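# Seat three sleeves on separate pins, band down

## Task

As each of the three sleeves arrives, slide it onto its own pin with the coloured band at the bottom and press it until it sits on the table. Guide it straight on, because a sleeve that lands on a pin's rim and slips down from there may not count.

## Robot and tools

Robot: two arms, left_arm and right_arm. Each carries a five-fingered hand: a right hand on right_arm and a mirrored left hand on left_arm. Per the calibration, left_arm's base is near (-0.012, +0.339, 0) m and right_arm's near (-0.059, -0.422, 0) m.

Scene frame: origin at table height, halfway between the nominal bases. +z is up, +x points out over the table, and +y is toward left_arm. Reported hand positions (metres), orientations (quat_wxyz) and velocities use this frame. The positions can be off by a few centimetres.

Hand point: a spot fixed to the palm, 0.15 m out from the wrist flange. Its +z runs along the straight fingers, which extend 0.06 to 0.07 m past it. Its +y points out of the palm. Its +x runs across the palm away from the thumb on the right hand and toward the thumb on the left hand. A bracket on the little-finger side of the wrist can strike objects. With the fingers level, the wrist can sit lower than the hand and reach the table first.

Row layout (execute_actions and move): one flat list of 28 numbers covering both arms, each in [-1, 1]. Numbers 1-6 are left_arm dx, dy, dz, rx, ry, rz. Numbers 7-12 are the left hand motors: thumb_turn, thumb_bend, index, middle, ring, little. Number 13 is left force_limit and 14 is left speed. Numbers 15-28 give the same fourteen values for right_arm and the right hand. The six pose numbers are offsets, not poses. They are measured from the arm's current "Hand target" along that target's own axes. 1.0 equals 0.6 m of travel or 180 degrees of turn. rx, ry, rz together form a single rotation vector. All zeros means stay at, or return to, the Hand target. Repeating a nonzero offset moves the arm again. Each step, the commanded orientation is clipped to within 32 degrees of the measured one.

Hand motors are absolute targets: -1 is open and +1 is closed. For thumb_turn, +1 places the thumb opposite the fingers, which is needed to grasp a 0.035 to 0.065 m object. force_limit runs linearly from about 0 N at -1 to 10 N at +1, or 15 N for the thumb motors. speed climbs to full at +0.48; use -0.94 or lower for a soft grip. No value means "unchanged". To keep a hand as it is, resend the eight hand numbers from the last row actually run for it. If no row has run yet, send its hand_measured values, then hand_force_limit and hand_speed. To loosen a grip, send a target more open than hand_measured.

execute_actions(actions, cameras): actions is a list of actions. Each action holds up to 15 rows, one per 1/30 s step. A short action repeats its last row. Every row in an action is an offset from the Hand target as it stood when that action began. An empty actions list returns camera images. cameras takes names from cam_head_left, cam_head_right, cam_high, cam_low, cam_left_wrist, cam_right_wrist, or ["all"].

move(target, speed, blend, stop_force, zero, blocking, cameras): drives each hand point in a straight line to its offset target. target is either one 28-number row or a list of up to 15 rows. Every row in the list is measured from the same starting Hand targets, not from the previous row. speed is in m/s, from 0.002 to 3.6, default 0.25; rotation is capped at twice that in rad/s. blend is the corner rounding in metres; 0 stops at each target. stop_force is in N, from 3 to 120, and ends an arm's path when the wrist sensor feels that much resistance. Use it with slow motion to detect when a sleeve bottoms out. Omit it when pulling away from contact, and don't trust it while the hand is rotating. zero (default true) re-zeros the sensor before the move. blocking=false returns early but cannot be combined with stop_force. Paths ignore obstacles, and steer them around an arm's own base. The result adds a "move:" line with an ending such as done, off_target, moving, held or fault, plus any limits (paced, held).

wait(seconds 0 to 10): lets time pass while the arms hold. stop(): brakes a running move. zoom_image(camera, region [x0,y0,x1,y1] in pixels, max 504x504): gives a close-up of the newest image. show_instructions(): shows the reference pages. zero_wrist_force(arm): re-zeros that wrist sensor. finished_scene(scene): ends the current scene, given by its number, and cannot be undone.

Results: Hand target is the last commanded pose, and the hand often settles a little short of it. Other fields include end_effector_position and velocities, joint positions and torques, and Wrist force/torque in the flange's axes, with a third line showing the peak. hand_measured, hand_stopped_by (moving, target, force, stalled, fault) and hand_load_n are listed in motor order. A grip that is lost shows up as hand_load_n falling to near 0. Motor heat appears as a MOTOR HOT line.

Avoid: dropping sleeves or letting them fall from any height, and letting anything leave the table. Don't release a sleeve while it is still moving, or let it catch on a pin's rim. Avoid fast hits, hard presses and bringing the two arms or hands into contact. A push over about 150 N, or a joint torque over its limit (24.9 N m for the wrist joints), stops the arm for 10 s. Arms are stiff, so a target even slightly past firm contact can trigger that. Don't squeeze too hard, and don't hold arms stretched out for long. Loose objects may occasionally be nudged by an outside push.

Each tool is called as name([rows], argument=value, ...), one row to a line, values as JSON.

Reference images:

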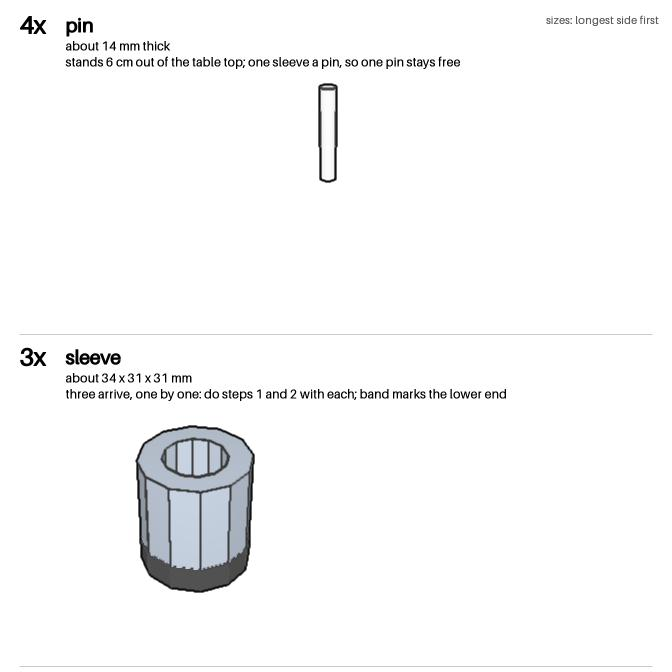

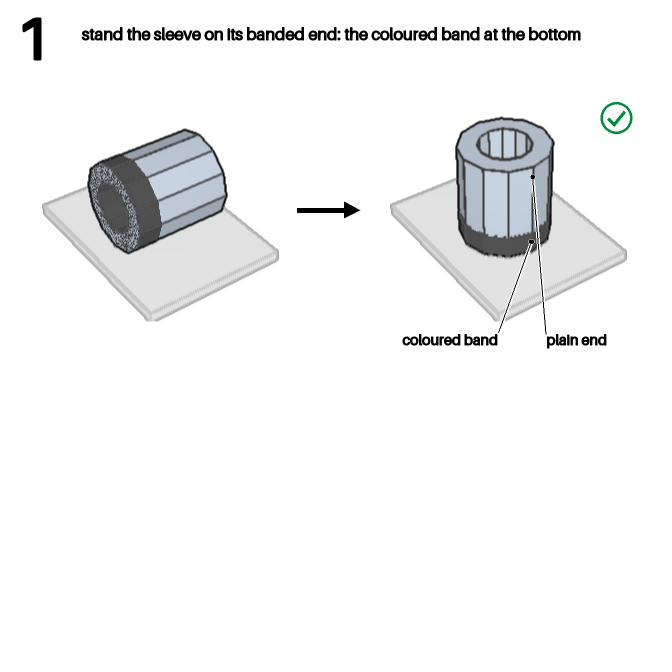

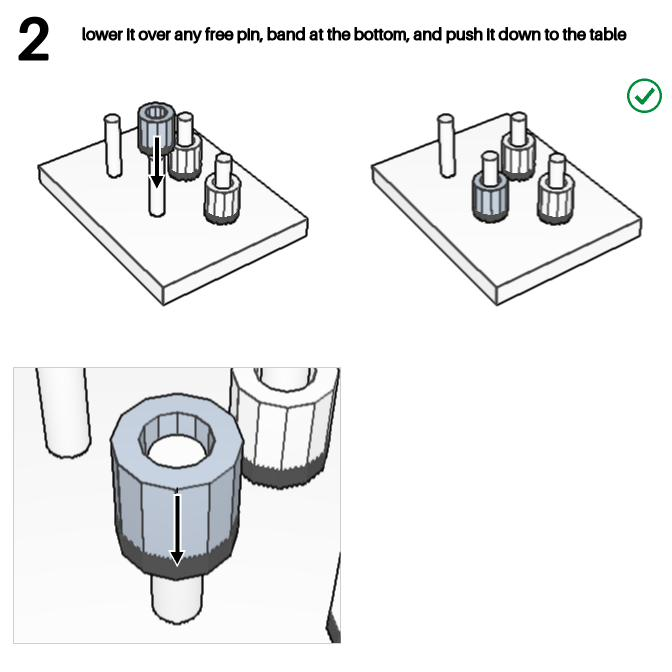

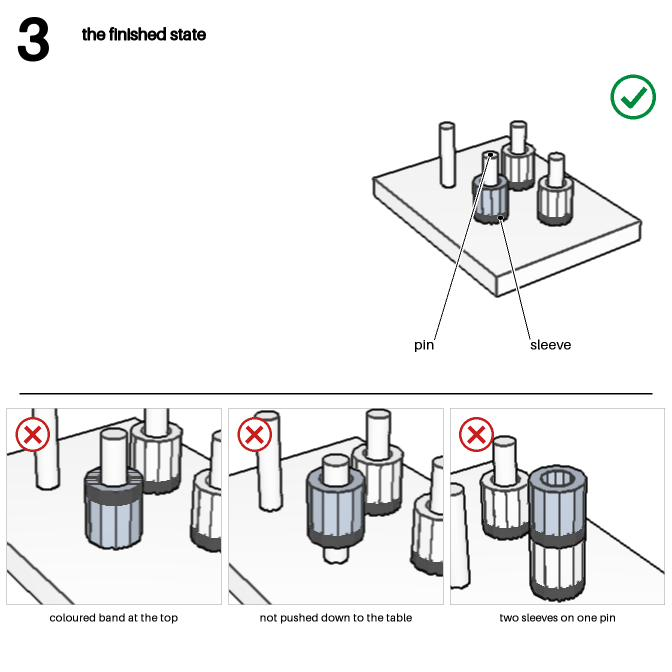

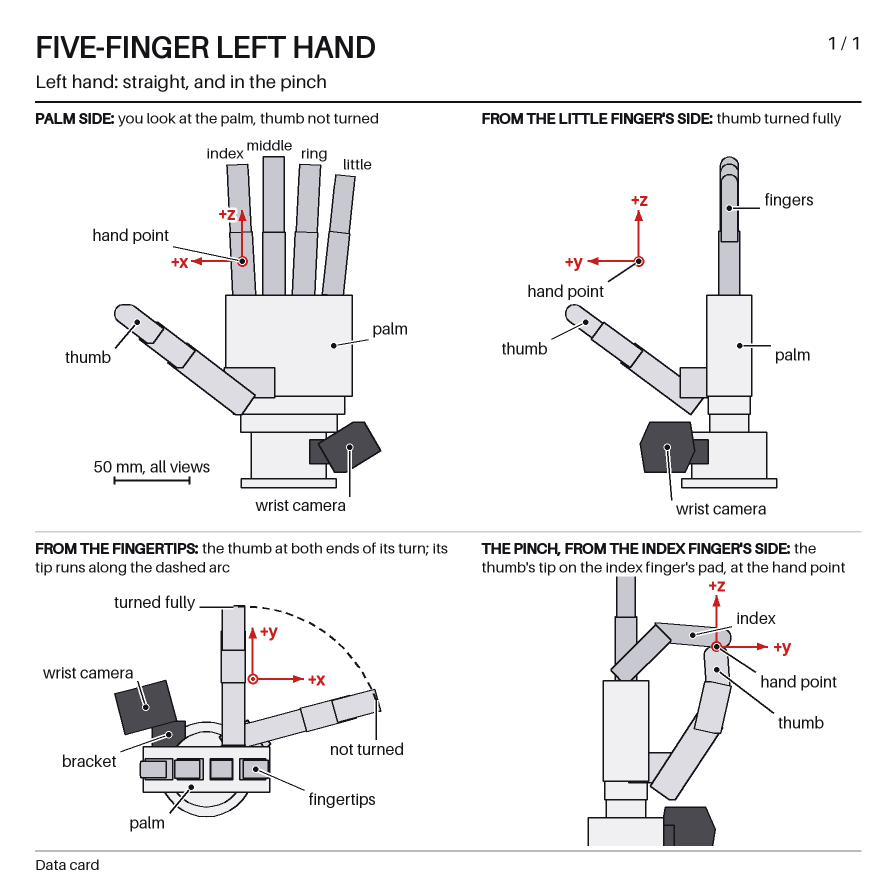

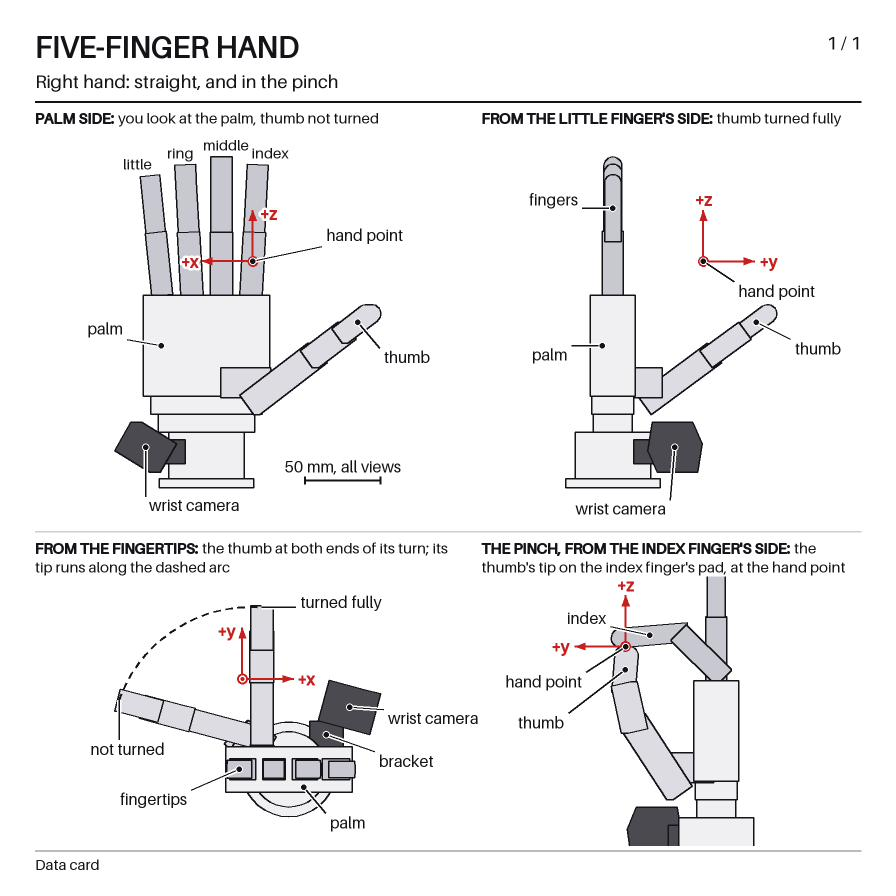

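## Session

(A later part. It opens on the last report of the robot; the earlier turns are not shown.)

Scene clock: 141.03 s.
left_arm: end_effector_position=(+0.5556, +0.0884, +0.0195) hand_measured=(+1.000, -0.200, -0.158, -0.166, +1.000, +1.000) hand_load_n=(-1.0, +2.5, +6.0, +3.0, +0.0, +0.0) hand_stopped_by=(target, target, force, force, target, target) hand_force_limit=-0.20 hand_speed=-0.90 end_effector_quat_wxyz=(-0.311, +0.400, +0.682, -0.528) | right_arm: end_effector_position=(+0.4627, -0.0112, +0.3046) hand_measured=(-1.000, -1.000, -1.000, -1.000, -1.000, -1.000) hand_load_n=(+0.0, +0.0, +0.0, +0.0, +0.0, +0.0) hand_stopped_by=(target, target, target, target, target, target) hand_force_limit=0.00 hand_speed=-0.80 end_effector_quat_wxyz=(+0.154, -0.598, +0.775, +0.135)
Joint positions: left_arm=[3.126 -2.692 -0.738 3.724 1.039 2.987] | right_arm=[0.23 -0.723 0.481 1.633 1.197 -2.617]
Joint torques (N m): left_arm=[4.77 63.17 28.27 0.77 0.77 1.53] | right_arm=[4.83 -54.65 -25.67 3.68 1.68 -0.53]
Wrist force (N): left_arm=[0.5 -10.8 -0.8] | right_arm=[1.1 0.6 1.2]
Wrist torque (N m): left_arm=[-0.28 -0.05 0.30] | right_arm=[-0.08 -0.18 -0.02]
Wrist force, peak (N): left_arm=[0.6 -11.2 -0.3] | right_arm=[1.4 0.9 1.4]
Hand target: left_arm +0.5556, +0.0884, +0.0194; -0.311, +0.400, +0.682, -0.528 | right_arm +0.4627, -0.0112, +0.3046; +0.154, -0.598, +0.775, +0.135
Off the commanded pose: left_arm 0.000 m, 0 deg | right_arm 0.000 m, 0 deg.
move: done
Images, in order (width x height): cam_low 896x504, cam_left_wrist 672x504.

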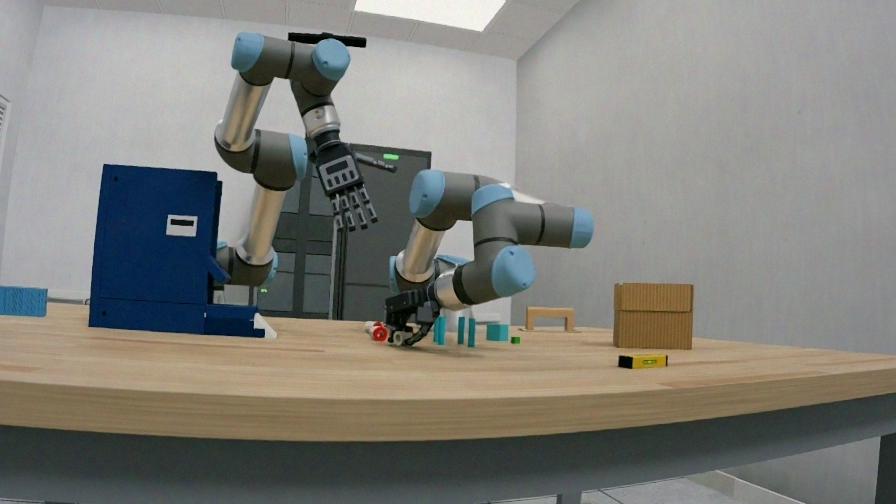

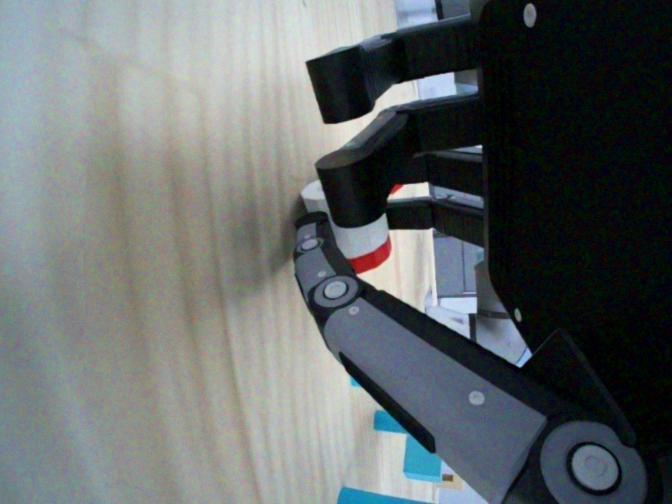

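move(target=[0,-0.0484,-0.0124,0,0,0,1,-0.2,0.1,0.1,1,1,-0.2,-0.9,0,0,0,0,0,0,-1,-1,-1,-1,-1,-1,0,-0.8], speed=0.08)

move(target=[0,0,0,0,0,0,1,-0.2,0.12,0.12,1,1,0,-0.9,0,0,0,0,0,0,-1,-1,-1,-1,-1,-1,0,-0.8], cameras=["cam_left_wrist","cam_low"])

zoom_image(camera="cam_low", region=[360, 260, 460, 340])

Scene clock: 149.87 s.
left_arm: end_effector_position=(+0.5557, +0.0883, +0.0496) hand_measured=(+1.000, -0.202, -0.158, -0.166, +1.000, +1.000) hand_load_n=(-1.0, +4.5, +4.5, +1.5, +0.0, +0.0) hand_stopped_by=(target, target, force, force, target, target) hand_force_limit=-0.20 hand_speed=-0.90 end_effector_quat_wxyz=(-0.311, +0.400, +0.682, -0.528) | right_arm: end_effector_position=(+0.4627, -0.0112, +0.3046) hand_measured=(-1.000, -1.000, -1.000, -1.000, -1.000, -1.000) hand_load_n=(+0.0, +0.0, +0.0, +0.0, +0.0, -0.5) hand_stopped_by=(target, target, target, target, target, target) hand_force_limit=0.00 hand_speed=-0.80 end_effector_quat_wxyz=(+0.154, -0.598, +0.775, +0.135)
Joint positions: left_arm=[3.126 -2.664 -0.714 3.672 1.039 2.987] | right_arm=[0.23 -0.723 0.481 1.633 1.197 -2.617]
Joint torques (N m): left_arm=[-6.05 47.8 7.65 1.95 -1.87 -0.99] | right_arm=[4.62 -52.4 -26.09 3.71 1.75 -0.33]
Wrist force (N): left_arm=[0.1 -2.5 1.1] | right_arm=[1.2 0.5 1.4]
Wrist torque (N m): left_arm=[-0.26 -0.06 0.23] | right_arm=[-0.11 -0.22 -0.01]
Wrist force, peak (N): left_arm=[0.8 -11.4 -0.5] | right_arm=[1.6 0.1 1.5]
Hand target: left_arm +0.5556, +0.0883, +0.0494; -0.311, +0.400, +0.682, -0.528 | right_arm +0.4627, -0.0112, +0.3046; +0.154, -0.598, +0.775, +0.135
Off the commanded pose: left_arm 0.000 m, 0 deg | right_arm 0.000 m, 0 deg.
move: done

Scene clock: 150.37 s.
left_arm: end_effector_position=(+0.5556, +0.0883, +0.0494) hand_measured=(+1.000, -0.202, -0.150, -0.150, +1.000, +1.000) hand_load_n=(+0.0, +8.0, +4.5, +5.5, +0.0, +0.0) hand_stopped_by=(target, target, force, force, target, target) hand_force_limit=0.00 hand_speed=-0.90 end_effector_quat_wxyz=(-0.311, +0.400, +0.682, -0.528) | right_arm: end_effector_position=(+0.4627, -0.0112, +0.3046) hand_measured=(-1.000, -1.000, -1.000, -1.000, -1.000, -1.000) hand_load_n=(+0.0, +0.0, +0.0, +0.5, +0.0, +0.0) hand_stopped_by=(target, target, target, target, target, target) hand_force_limit=0.00 hand_speed=-0.80 end_effector_quat_wxyz=(+0.154, -0.598, +0.775, +0.135)
Joint positions: left_arm=[3.126 -2.665 -0.714 3.672 1.039 2.987] | right_arm=[0.23 -0.723 0.481 1.633 1.197 -2.617]
Joint torques (N m): left_arm=[-8.13 46.67 7.74 1.77 -2.02 -2.23] | right_arm=[4.24 -52.41 -25.41 3.64 1.76 -0.34]
Wrist force (N): left_arm=[0.1 -2.5 1.0] | right_arm=[1.1 0.3 1.1]
Wrist torque (N m): left_arm=[-0.25 -0.05 0.23] | right_arm=[-0.11 -0.20 -0.03]
Wrist force, peak (N): left_arm=[-0.2 -2.5 1.2] | right_arm=[1.5 0.4 1.3]
Hand target: left_arm +0.5556, +0.0883, +0.0494; -0.311, +0.400, +0.682, -0.528 | right_arm +0.4627, -0.0112, +0.3046; +0.154, -0.598, +0.775, +0.135
Off the commanded pose: left_arm 0.000 m, 0 deg | right_arm 0.000 m, 0 deg.
move: done
Images, in order (width x height): cam_low 896x504, cam_left_wrist 672x504.

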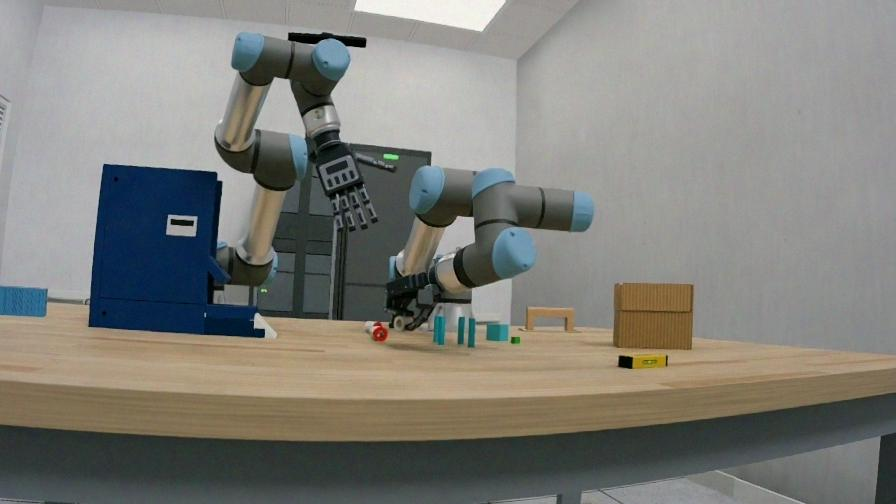

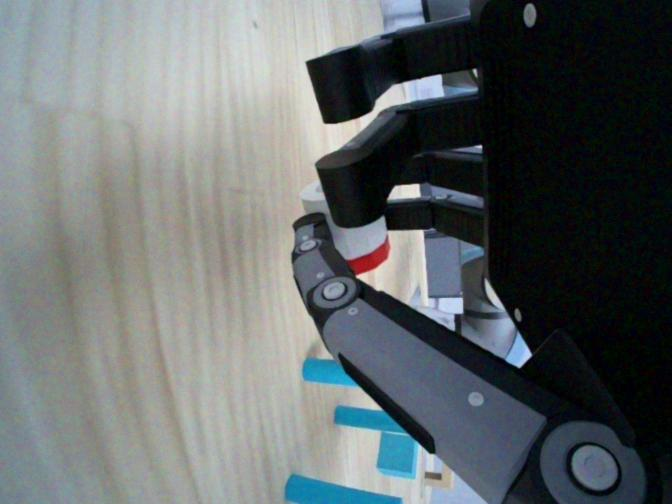

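Scaled by 5.040 from the camera's 896x504 image, which has a finer 1280x720 frame.

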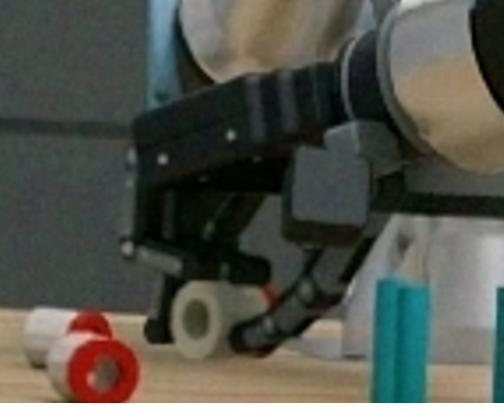

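move([
  [0,-0.2431,-0.0624,0,0,0,1,-0.2,0.12,0.12,1,1,0,-0.9,0,0,0,0,0,0,-1,-1,-1,-1,-1,-1,0,-0.8],
  [0.1897,-0.2133,-0.1791,0.0531,-0.0951,0.4723,1,-0.2,0.12,0.12,1,1,0,-0.9,0,0,0,0,0,0,-1,-1,-1,-1,-1,-1,0,-0.8],
  [0.1897,-0.0841,-0.1460,0.0531,-0.0951,0.4723,1,-0.2,0.12,0.12,1,1,0,-0.9,0.0533,-0.0033,0.1222,0,0,0,-1,-1,-1,-1,-1,-1,0,-0.8],
], speed=0.3, blend=0.03, cameras=["cam_low","cam_right_wrist","cam_high"])

zoom_image(camera="cam_right_wrist", region=[230, 190, 350, 310])

zoom_image(camera="cam_low", region=[430, 260, 530, 360])

Scene clock: 157.77 s.
left_arm: end_effector_position=(+0.5633, +0.2228, +0.1204) hand_measured=(+1.000, -0.202, -0.150, -0.150, +1.000, +1.000) hand_load_n=(+0.0, +8.5, +4.5, +5.0, +0.0, +0.0) hand_stopped_by=(target, target, force, force, target, target) hand_force_limit=0.00 hand_speed=-0.90 end_effector_quat_wxyz=(+0.192, +0.653, +0.227, -0.697) | right_arm: end_effector_position=(+0.4626, -0.0110, +0.2248) hand_measured=(-1.000, -1.000, -1.000, -1.000, -1.000, -1.000) hand_load_n=(+0.0, +0.0, +0.0, +0.0, +0.0, +0.0) hand_stopped_by=(target, target, target, target, target, target) hand_force_limit=0.00 hand_speed=-0.80 end_effector_quat_wxyz=(+0.154, -0.598, +0.775, +0.135)
Joint positions: left_arm=[3.446 -2.643 -0.816 3.411 1.244 4.662] | right_arm=[0.23 -0.763 0.758 1.395 1.197 -2.616]
Joint torques (N m): left_arm=[7.42 56.45 18.87 0.7 -1.36 1.69] | right_arm=[-6.13 -39.73 -11.46 0.27 0.5 -1.67]
Wrist force (N): left_arm=[-2.9 0.4 0.5] | right_arm=[1.0 0.4 1.0]
Wrist torque (N m): left_arm=[-0.15 0.06 -0.10] | right_arm=[-0.08 -0.18 -0.06]
Wrist force, peak (N): left_arm=[-4.5 -0.5 0.3] | right_arm=[2.1 0.7 3.2]
Hand target: left_arm +0.5633, +0.2228, +0.1203; +0.192, +0.653, +0.227, -0.697 | right_arm +0.4627, -0.0111, +0.2245; +0.154, -0.598, +0.775, +0.135
Off the commanded pose: left_arm 0.000 m, 0 deg | right_arm 0.000 m, 0 deg.
move: done
Images, in order (width x height): cam_high 896x504, cam_low 896x504, cam_right_wrist 672x504.

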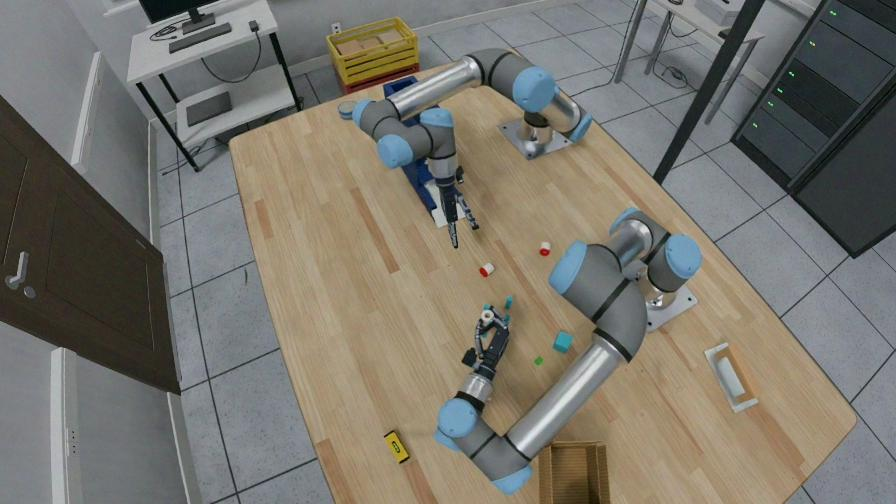

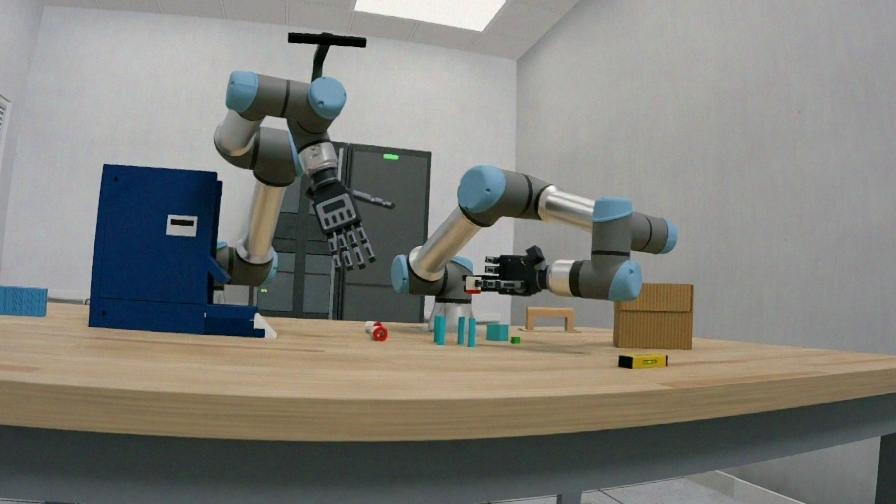

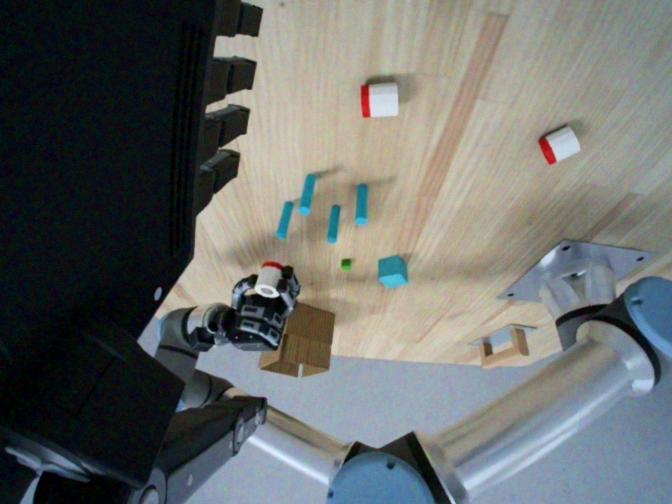

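Scaled by 4.200 from the camera's 672x504 image, which has a finer 960x720 frame.

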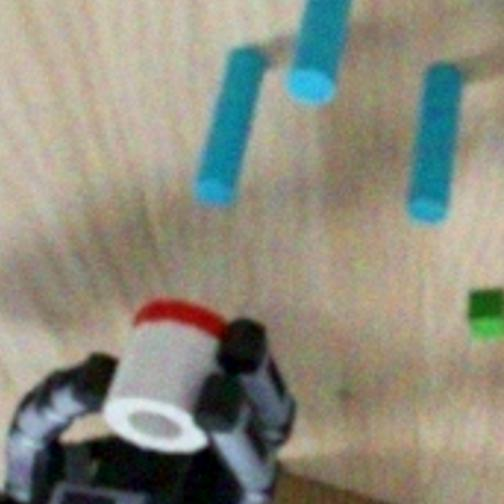

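Scaled by 5.040 from the camera's 896x504 image, which has a finer 1280x720 frame.

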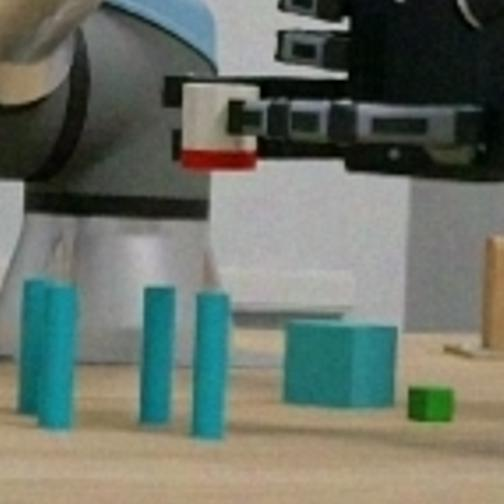

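zoom_image(camera="cam_low", region=[455, 264, 495, 304])

zoom_image(camera="cam_low", region=[455, 310, 495, 350])

zoom_image(camera="cam_right_wrist", region=[250, 250, 310, 310])

zoom_image(camera="cam_right_wrist", region=[260, 190, 310, 250])

Scaled by 12.600 from the camera's 896x504 image, which has a finer 1280x720 frame.

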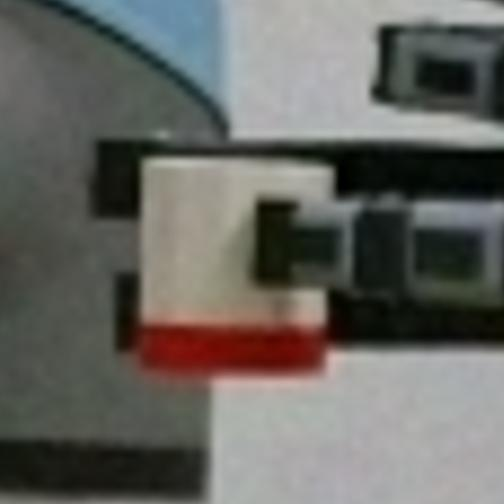

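Scaled by 12.600 from the camera's 896x504 image, which has a finer 1280x720 frame.

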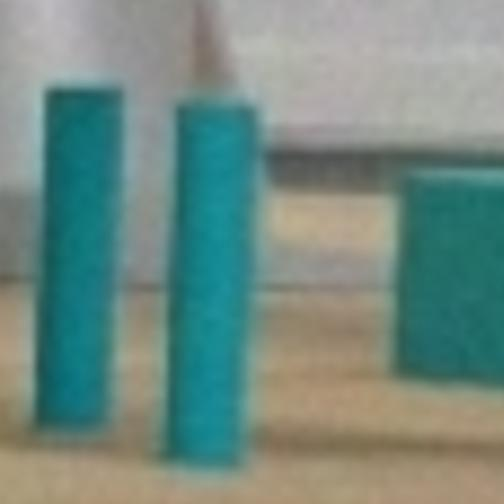

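Scaled by 8.400 from the camera's 672x504 image, which has a finer 960x720 frame.

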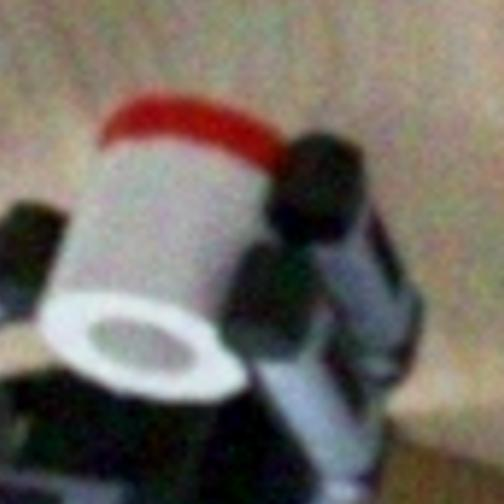

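Scaled by 8.400 from the camera's 672x504 image, which has a finer 960x720 frame.

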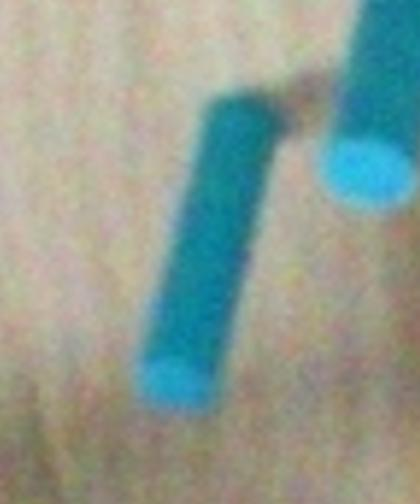

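move(target=[0.0699,0.0037,-0.0017,0,0,0,1,-0.2,0.12,0.12,1,1,0,-0.9,0,0,0,0,0,0,-1,-1,-1,-1,-1,-1,0,-0.8], speed=0.1, cameras=["cam_low","cam_right_wrist"])

zoom_image(camera="cam_low", region=[455, 285, 490, 320])

zoom_image(camera="cam_right_wrist", region=[255, 195, 315, 275])

Scene clock: 169.20 s.
left_arm: end_effector_position=(+0.5623, +0.2227, +0.0782) hand_measured=(+1.000, -0.202, -0.150, -0.150, +1.000, +1.000) hand_load_n=(+0.0, +8.5, +4.5, +5.0, +0.0, +0.0) hand_stopped_by=(target, target, force, force, target, target) hand_force_limit=0.00 hand_speed=-0.90 end_effector_quat_wxyz=(+0.192, +0.653, +0.227, -0.697) end_effector_velocity=(+0.000, +0.000, +0.003) end_effector_angular_velocity=(+0.000, +0.001, -0.001) | right_arm: end_effector_position=(+0.4627, -0.0111, +0.2245) hand_measured=(-1.000, -1.000, -1.000, -1.000, -1.000, -1.000) hand_load_n=(+0.0, +0.0, -0.5, +0.0, +0.0, +0.0) hand_stopped_by=(target, target, target, target, target, target) hand_force_limit=0.00 hand_speed=-0.80 end_effector_quat_wxyz=(+0.154, -0.598, +0.775, +0.135)
Joint positions: left_arm=[3.446 -2.686 -0.843 3.482 1.245 4.662] | right_arm=[0.23 -0.763 0.759 1.395 1.197 -2.617]
Joint velocities: left_arm=[-0.001 0.002 0.002 -0.005 0 0] | right_arm=[within noise]
Joint torques (N m): left_arm=[7.27 70.16 28.28 -4.78 0.99 1.32] | right_arm=[-7.44 -39.09 -12.02 0.65 1.78 -1.58]
Wrist force (N): left_arm=[-3.1 -0.2 0.4] | right_arm=[0.7 0.5 0.9]
Wrist torque (N m): left_arm=[-0.22 0.08 -0.12] | right_arm=[-0.08 -0.14 -0.07]
Wrist force, peak (N): left_arm=[-3.9 0.3 0.4] | right_arm=[1.4 0.5 1.2]
Hand target: left_arm +0.5623, +0.2228, +0.0783; +0.192, +0.653, +0.227, -0.697 | right_arm +0.4627, -0.0111, +0.2245; +0.154, -0.598, +0.775, +0.135
Off the commanded pose: left_arm 0.000 m, 0 deg | right_arm 0.000 m, 0 deg.
move: done
Images, in order (width x height): cam_low 896x504, cam_right_wrist 672x504.

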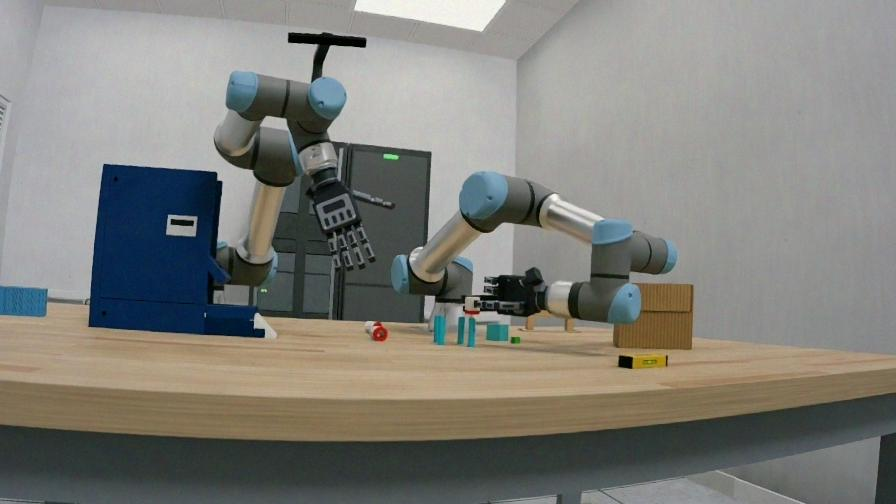

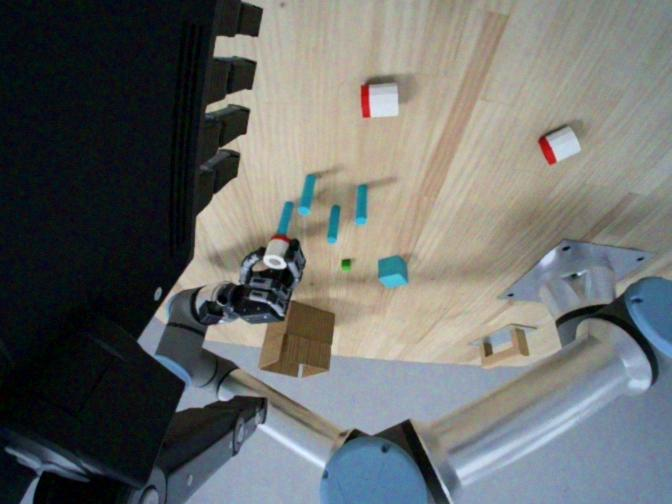

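Scaled by 14.400 from the camera's 896x504 image, which has a finer 1280x720 frame.

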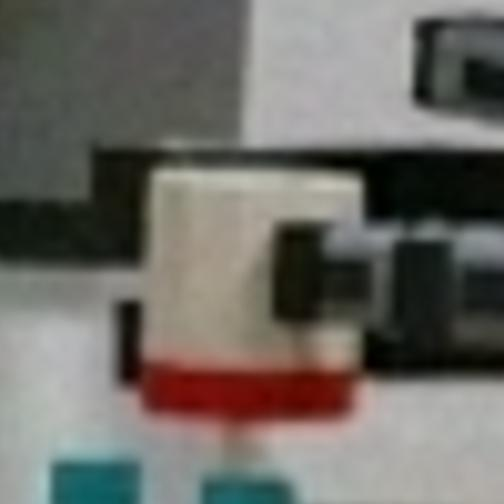

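Scaled by 6.300 from the camera's 672x504 image, which has a finer 960x720 frame.

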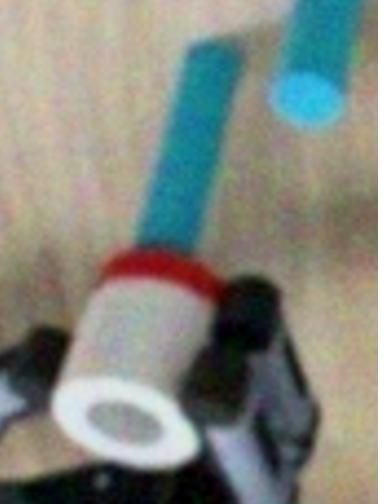

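move(target=[0.0098,0.0015,-0.0025,0,0,0,1,-0.2,0.12,0.12,1,1,0,-0.9,0,0,0,0,0,0,-1,-1,-1,-1,-1,-1,0,-0.8], speed=0.05)

move(target=[0.0166,0.0011,-0.0007,0,0,0,1,-0.2,0.12,0.12,1,1,0,-0.9,0,0,0,0,0,0,-1,-1,-1,-1,-1,-1,0,-0.8], speed=0.01, stop_force=3, cameras=["cam_low","cam_right_wrist"])

zoom_image(camera="cam_low", region=[455, 290, 490, 325])

zoom_image(camera="cam_right_wrist", region=[255, 195, 315, 275])

Scene clock: 174.90 s.
left_arm: end_effector_position=(+0.5637, +0.2230, +0.0722) hand_measured=(+1.000, -0.202, -0.150, -0.150, +1.000, +1.000) hand_load_n=(+0.0, +8.0, +4.5, +5.0, +0.5, +0.0) hand_stopped_by=(target, target, force, force, target, target) hand_force_limit=0.00 hand_speed=-0.90 end_effector_quat_wxyz=(+0.192, +0.653, +0.227, -0.697) | right_arm: end_effector_position=(+0.4627, -0.0111, +0.2245) hand_measured=(-1.000, -1.000, -1.000, -1.000, -1.000, -1.000) hand_load_n=(+0.0, +0.0, +0.0, +0.0, +0.0, +0.0) hand_stopped_by=(target, target, target, target, target, target) hand_force_limit=0.00 hand_speed=-0.80 end_effector_quat_wxyz=(+0.154, -0.598, +0.775, +0.135)
Joint positions: left_arm=[3.446 -2.697 -0.836 3.486 1.245 4.662] | right_arm=[0.23 -0.763 0.759 1.395 1.197 -2.617]
Joint torques (N m): left_arm=[-3.48 63.08 21.83 -0.54 -1.26 -1.49] | right_arm=[-7.07 -45.22 -12 0.43 1.35 -1.26]
Wrist force (N): left_arm=[-2.9 0.0 0.4] | right_arm=[1.1 0.4 0.9]
Wrist torque (N m): left_arm=[-0.20 0.05 -0.11] | right_arm=[-0.10 -0.20 -0.05]
Wrist force, peak (N): left_arm=[-3.4 -0.1 0.4] | right_arm=[1.2 0.6 1.2]
Hand target: left_arm +0.5636, +0.2230, +0.0723; +0.192, +0.653, +0.227, -0.697 | right_arm +0.4627, -0.0111, +0.2245; +0.154, -0.598, +0.775, +0.135
Off the commanded pose: left_arm 0.000 m, 0 deg | right_arm 0.000 m, 0 deg.
move: done

Scene clock: 176.37 s.
left_arm: end_effector_position=(+0.5636, +0.2230, +0.0693) hand_measured=(+1.000, -0.202, -0.150, -0.150, +1.000, +1.000) hand_load_n=(-1.0, +8.0, +4.5, +6.0, +0.0, +0.0) hand_stopped_by=(target, target, force, force, target, target) hand_force_limit=0.00 hand_speed=-0.90 end_effector_quat_wxyz=(+0.192, +0.653, +0.227, -0.697) | right_arm: end_effector_position=(+0.4627, -0.0111, +0.2245) hand_measured=(-1.000, -1.000, -1.000, -1.000, -1.000, -1.000) hand_load_n=(+0.0, +0.0, +0.0, +0.0, +0.0, +0.0) hand_stopped_by=(target, target, target, target, target, target) hand_force_limit=0.00 hand_speed=-0.80 end_effector_quat_wxyz=(+0.154, -0.598, +0.775, +0.135)
Joint positions: left_arm=[3.446 -2.701 -0.837 3.491 1.245 4.662] | right_arm=[0.23 -0.763 0.759 1.395 1.197 -2.617]
Joint torques (N m): left_arm=[-3.92 67.48 27.87 -3.77 -1.12 -1.24] | right_arm=[-7.26 -47.29 -11.6 0.42 1.35 -1.15]
Wrist force (N): left_arm=[-6.4 -0.8 1.3] | right_arm=[1.2 0.6 1.1]
Wrist torque (N m): left_arm=[-0.17 0.02 -0.11] | right_arm=[-0.07 -0.22 -0.04]
Wrist force, peak (N): left_arm=[-10.8 -2.1 2.7] | right_arm=[1.2 0.6 1.1]
Hand target: left_arm +0.5636, +0.2230, +0.0693; +0.192, +0.653, +0.227, -0.697 (not the last commanded pose) | right_arm +0.4627, -0.0111, +0.2245; +0.154, -0.598, +0.775, +0.135
Off the commanded pose: left_arm 0.007 m, 0 deg | right_arm 0.000 m, 0 deg.
move: contact (left_arm)
Images, in order (width x height): cam_low 896x504, cam_right_wrist 672x504.

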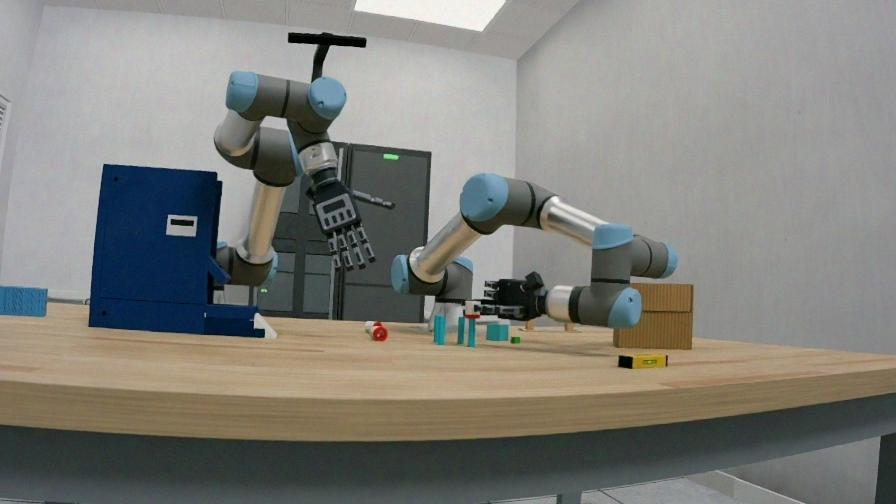

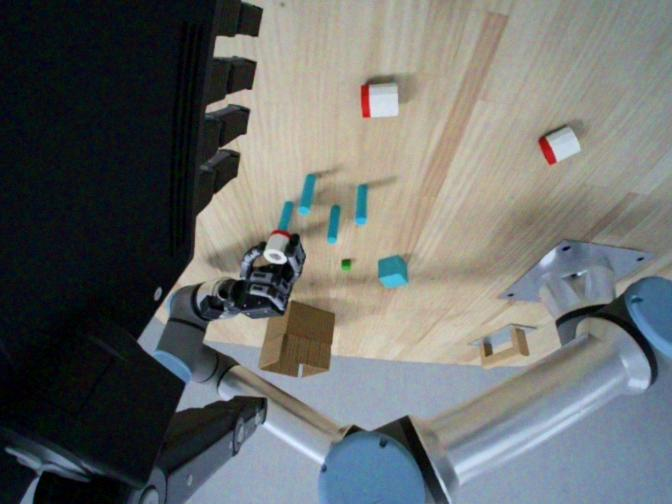

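Scaled by 14.400 from the camera's 896x504 image, which has a finer 1280x720 frame.

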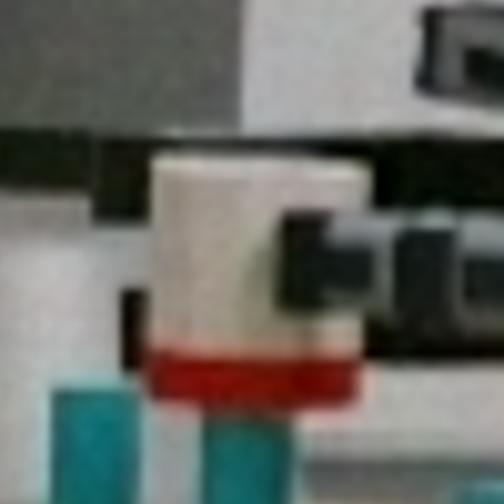

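Scaled by 6.300 from the camera's 672x504 image, which has a finer 960x720 frame.

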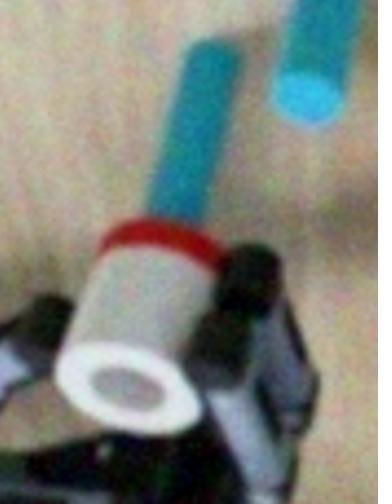

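zoom_image(camera="cam_right_wrist", region=[262, 198, 304, 240])

zoom_image(camera="cam_right_wrist", region=[255, 225, 297, 267])

Scaled by 12.000 from the camera's 672x504 image, which has a finer 960x720 frame.

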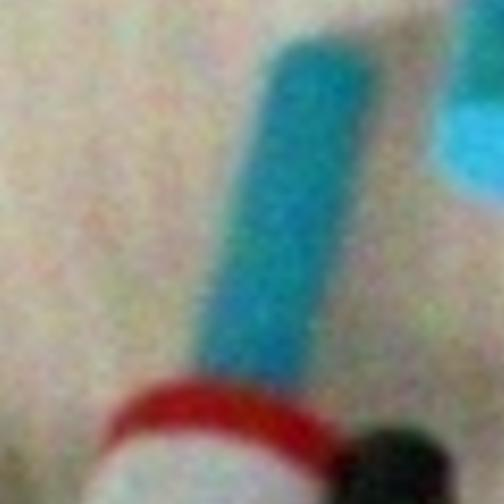

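Scaled by 12.000 from the camera's 672x504 image, which has a finer 960x720 frame.

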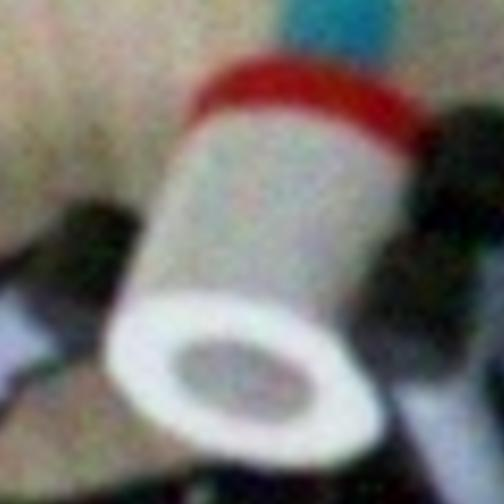

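move(target=[-0.0032,-0.0007,0.0012,0.0001,-0.0027,-0.0018,1,-0.2,0.12,0.12,1,1,0,-0.9,0,0,0,0,0,0,-1,-1,-1,-1,-1,-1,0,-0.8], speed=0.05)

move(target=[0.0117,0.0008,-0.0005,0,0,0,1,-0.2,0.12,0.12,1,1,0,-0.9,0,0,0,0,0,0,-1,-1,-1,-1,-1,-1,0,-0.8], speed=0.01, stop_force=3)

Scene clock: 189.07 s.
left_arm: end_effector_position=(+0.5629, +0.2229, +0.0714) hand_measured=(+1.000, -0.202, -0.150, -0.150, +1.000, +1.000) hand_load_n=(+0.0, +8.5, +4.5, +5.5, +0.0, +0.0) hand_stopped_by=(target, target, force, force, target, target) hand_force_limit=0.00 hand_speed=-0.90 end_effector_quat_wxyz=(+0.191, +0.649, +0.228, -0.700) | right_arm: end_effector_position=(+0.4627, -0.0111, +0.2245) hand_measured=(-1.000, -1.000, -1.000, -1.000, -1.000, -1.000) hand_load_n=(+0.0, +0.0, +0.0, +0.0, +0.0, +0.0) hand_stopped_by=(target, target, target, target, target, target) hand_force_limit=0.00 hand_speed=-0.80 end_effector_quat_wxyz=(+0.154, -0.598, +0.775, +0.135)
Joint positions: left_arm=[3.446 -2.702 -0.834 3.48 1.244 4.659] | right_arm=[0.23 -0.763 0.759 1.395 1.197 -2.617]
Joint torques (N m): left_arm=[2.42 46.64 25.45 -1.9 -1.63 -1.59] | right_arm=[-7.49 -59.64 -12.14 0.4 0.43 -0.42]
Wrist force (N): left_arm=[-3.1 0.0 0.5] | right_arm=[1.0 0.7 0.9]
Wrist torque (N m): left_arm=[-0.21 0.09 -0.11] | right_arm=[-0.05 -0.19 -0.05]
Wrist force, peak (N): left_arm=[-6.7 -0.9 1.7] | right_arm=[1.3 0.6 1.3]
Hand target: left_arm +0.5630, +0.2229, +0.0713; +0.191, +0.649, +0.228, -0.700 | right_arm +0.4627, -0.0111, +0.2245; +0.154, -0.598, +0.775, +0.135
Off the commanded pose: left_arm 0.000 m, 0 deg | right_arm 0.000 m, 0 deg.
move: done

Scene clock: 190.37 s.
left_arm: end_effector_position=(+0.5630, +0.2229, +0.0692) hand_measured=(+1.000, -0.202, -0.150, -0.150, +1.000, +1.000) hand_load_n=(-1.0, +8.0, +4.5, +6.0, +0.0, +0.0) hand_stopped_by=(target, target, force, force, target, target) hand_force_limit=0.00 hand_speed=-0.90 end_effector_quat_wxyz=(+0.191, +0.649, +0.228, -0.700) | right_arm: end_effector_position=(+0.4627, -0.0111, +0.2245) hand_measured=(-1.000, -1.000, -1.000, -1.000, -1.000, -1.000) hand_load_n=(+0.0, +0.0, +0.0, +0.5, +0.0, +0.0) hand_stopped_by=(target, target, target, target, target, target) hand_force_limit=0.00 hand_speed=-0.80 end_effector_quat_wxyz=(+0.154, -0.598, +0.775, +0.135)
Joint positions: left_arm=[3.446 -2.704 -0.835 3.483 1.244 4.659] | right_arm=[0.23 -0.763 0.759 1.395 1.197 -2.617]
Joint torques (N m): left_arm=[2.79 67.04 27.95 -3.67 -1.84 0.14] | right_arm=[-7.79 -59.68 -11.85 0.45 0.24 -0.34]
Wrist force (N): left_arm=[-7.1 -1.0 1.7] | right_arm=[1.0 0.5 1.1]
Wrist torque (N m): left_arm=[-0.19 0.05 -0.09] | right_arm=[-0.09 -0.18 -0.06]
Wrist force, peak (N): left_arm=[-11.3 -2.3 2.7] | right_arm=[1.1 0.4 1.4]
Hand target: left_arm +0.5630, +0.2229, +0.0692; +0.191, +0.649, +0.228, -0.700 (not the last commanded pose) | right_arm +0.4627, -0.0111, +0.2245; +0.154, -0.598, +0.775, +0.135
Off the commanded pose: left_arm 0.005 m, 0 deg | right_arm 0.000 m, 0 deg.
move: contact (left_arm)


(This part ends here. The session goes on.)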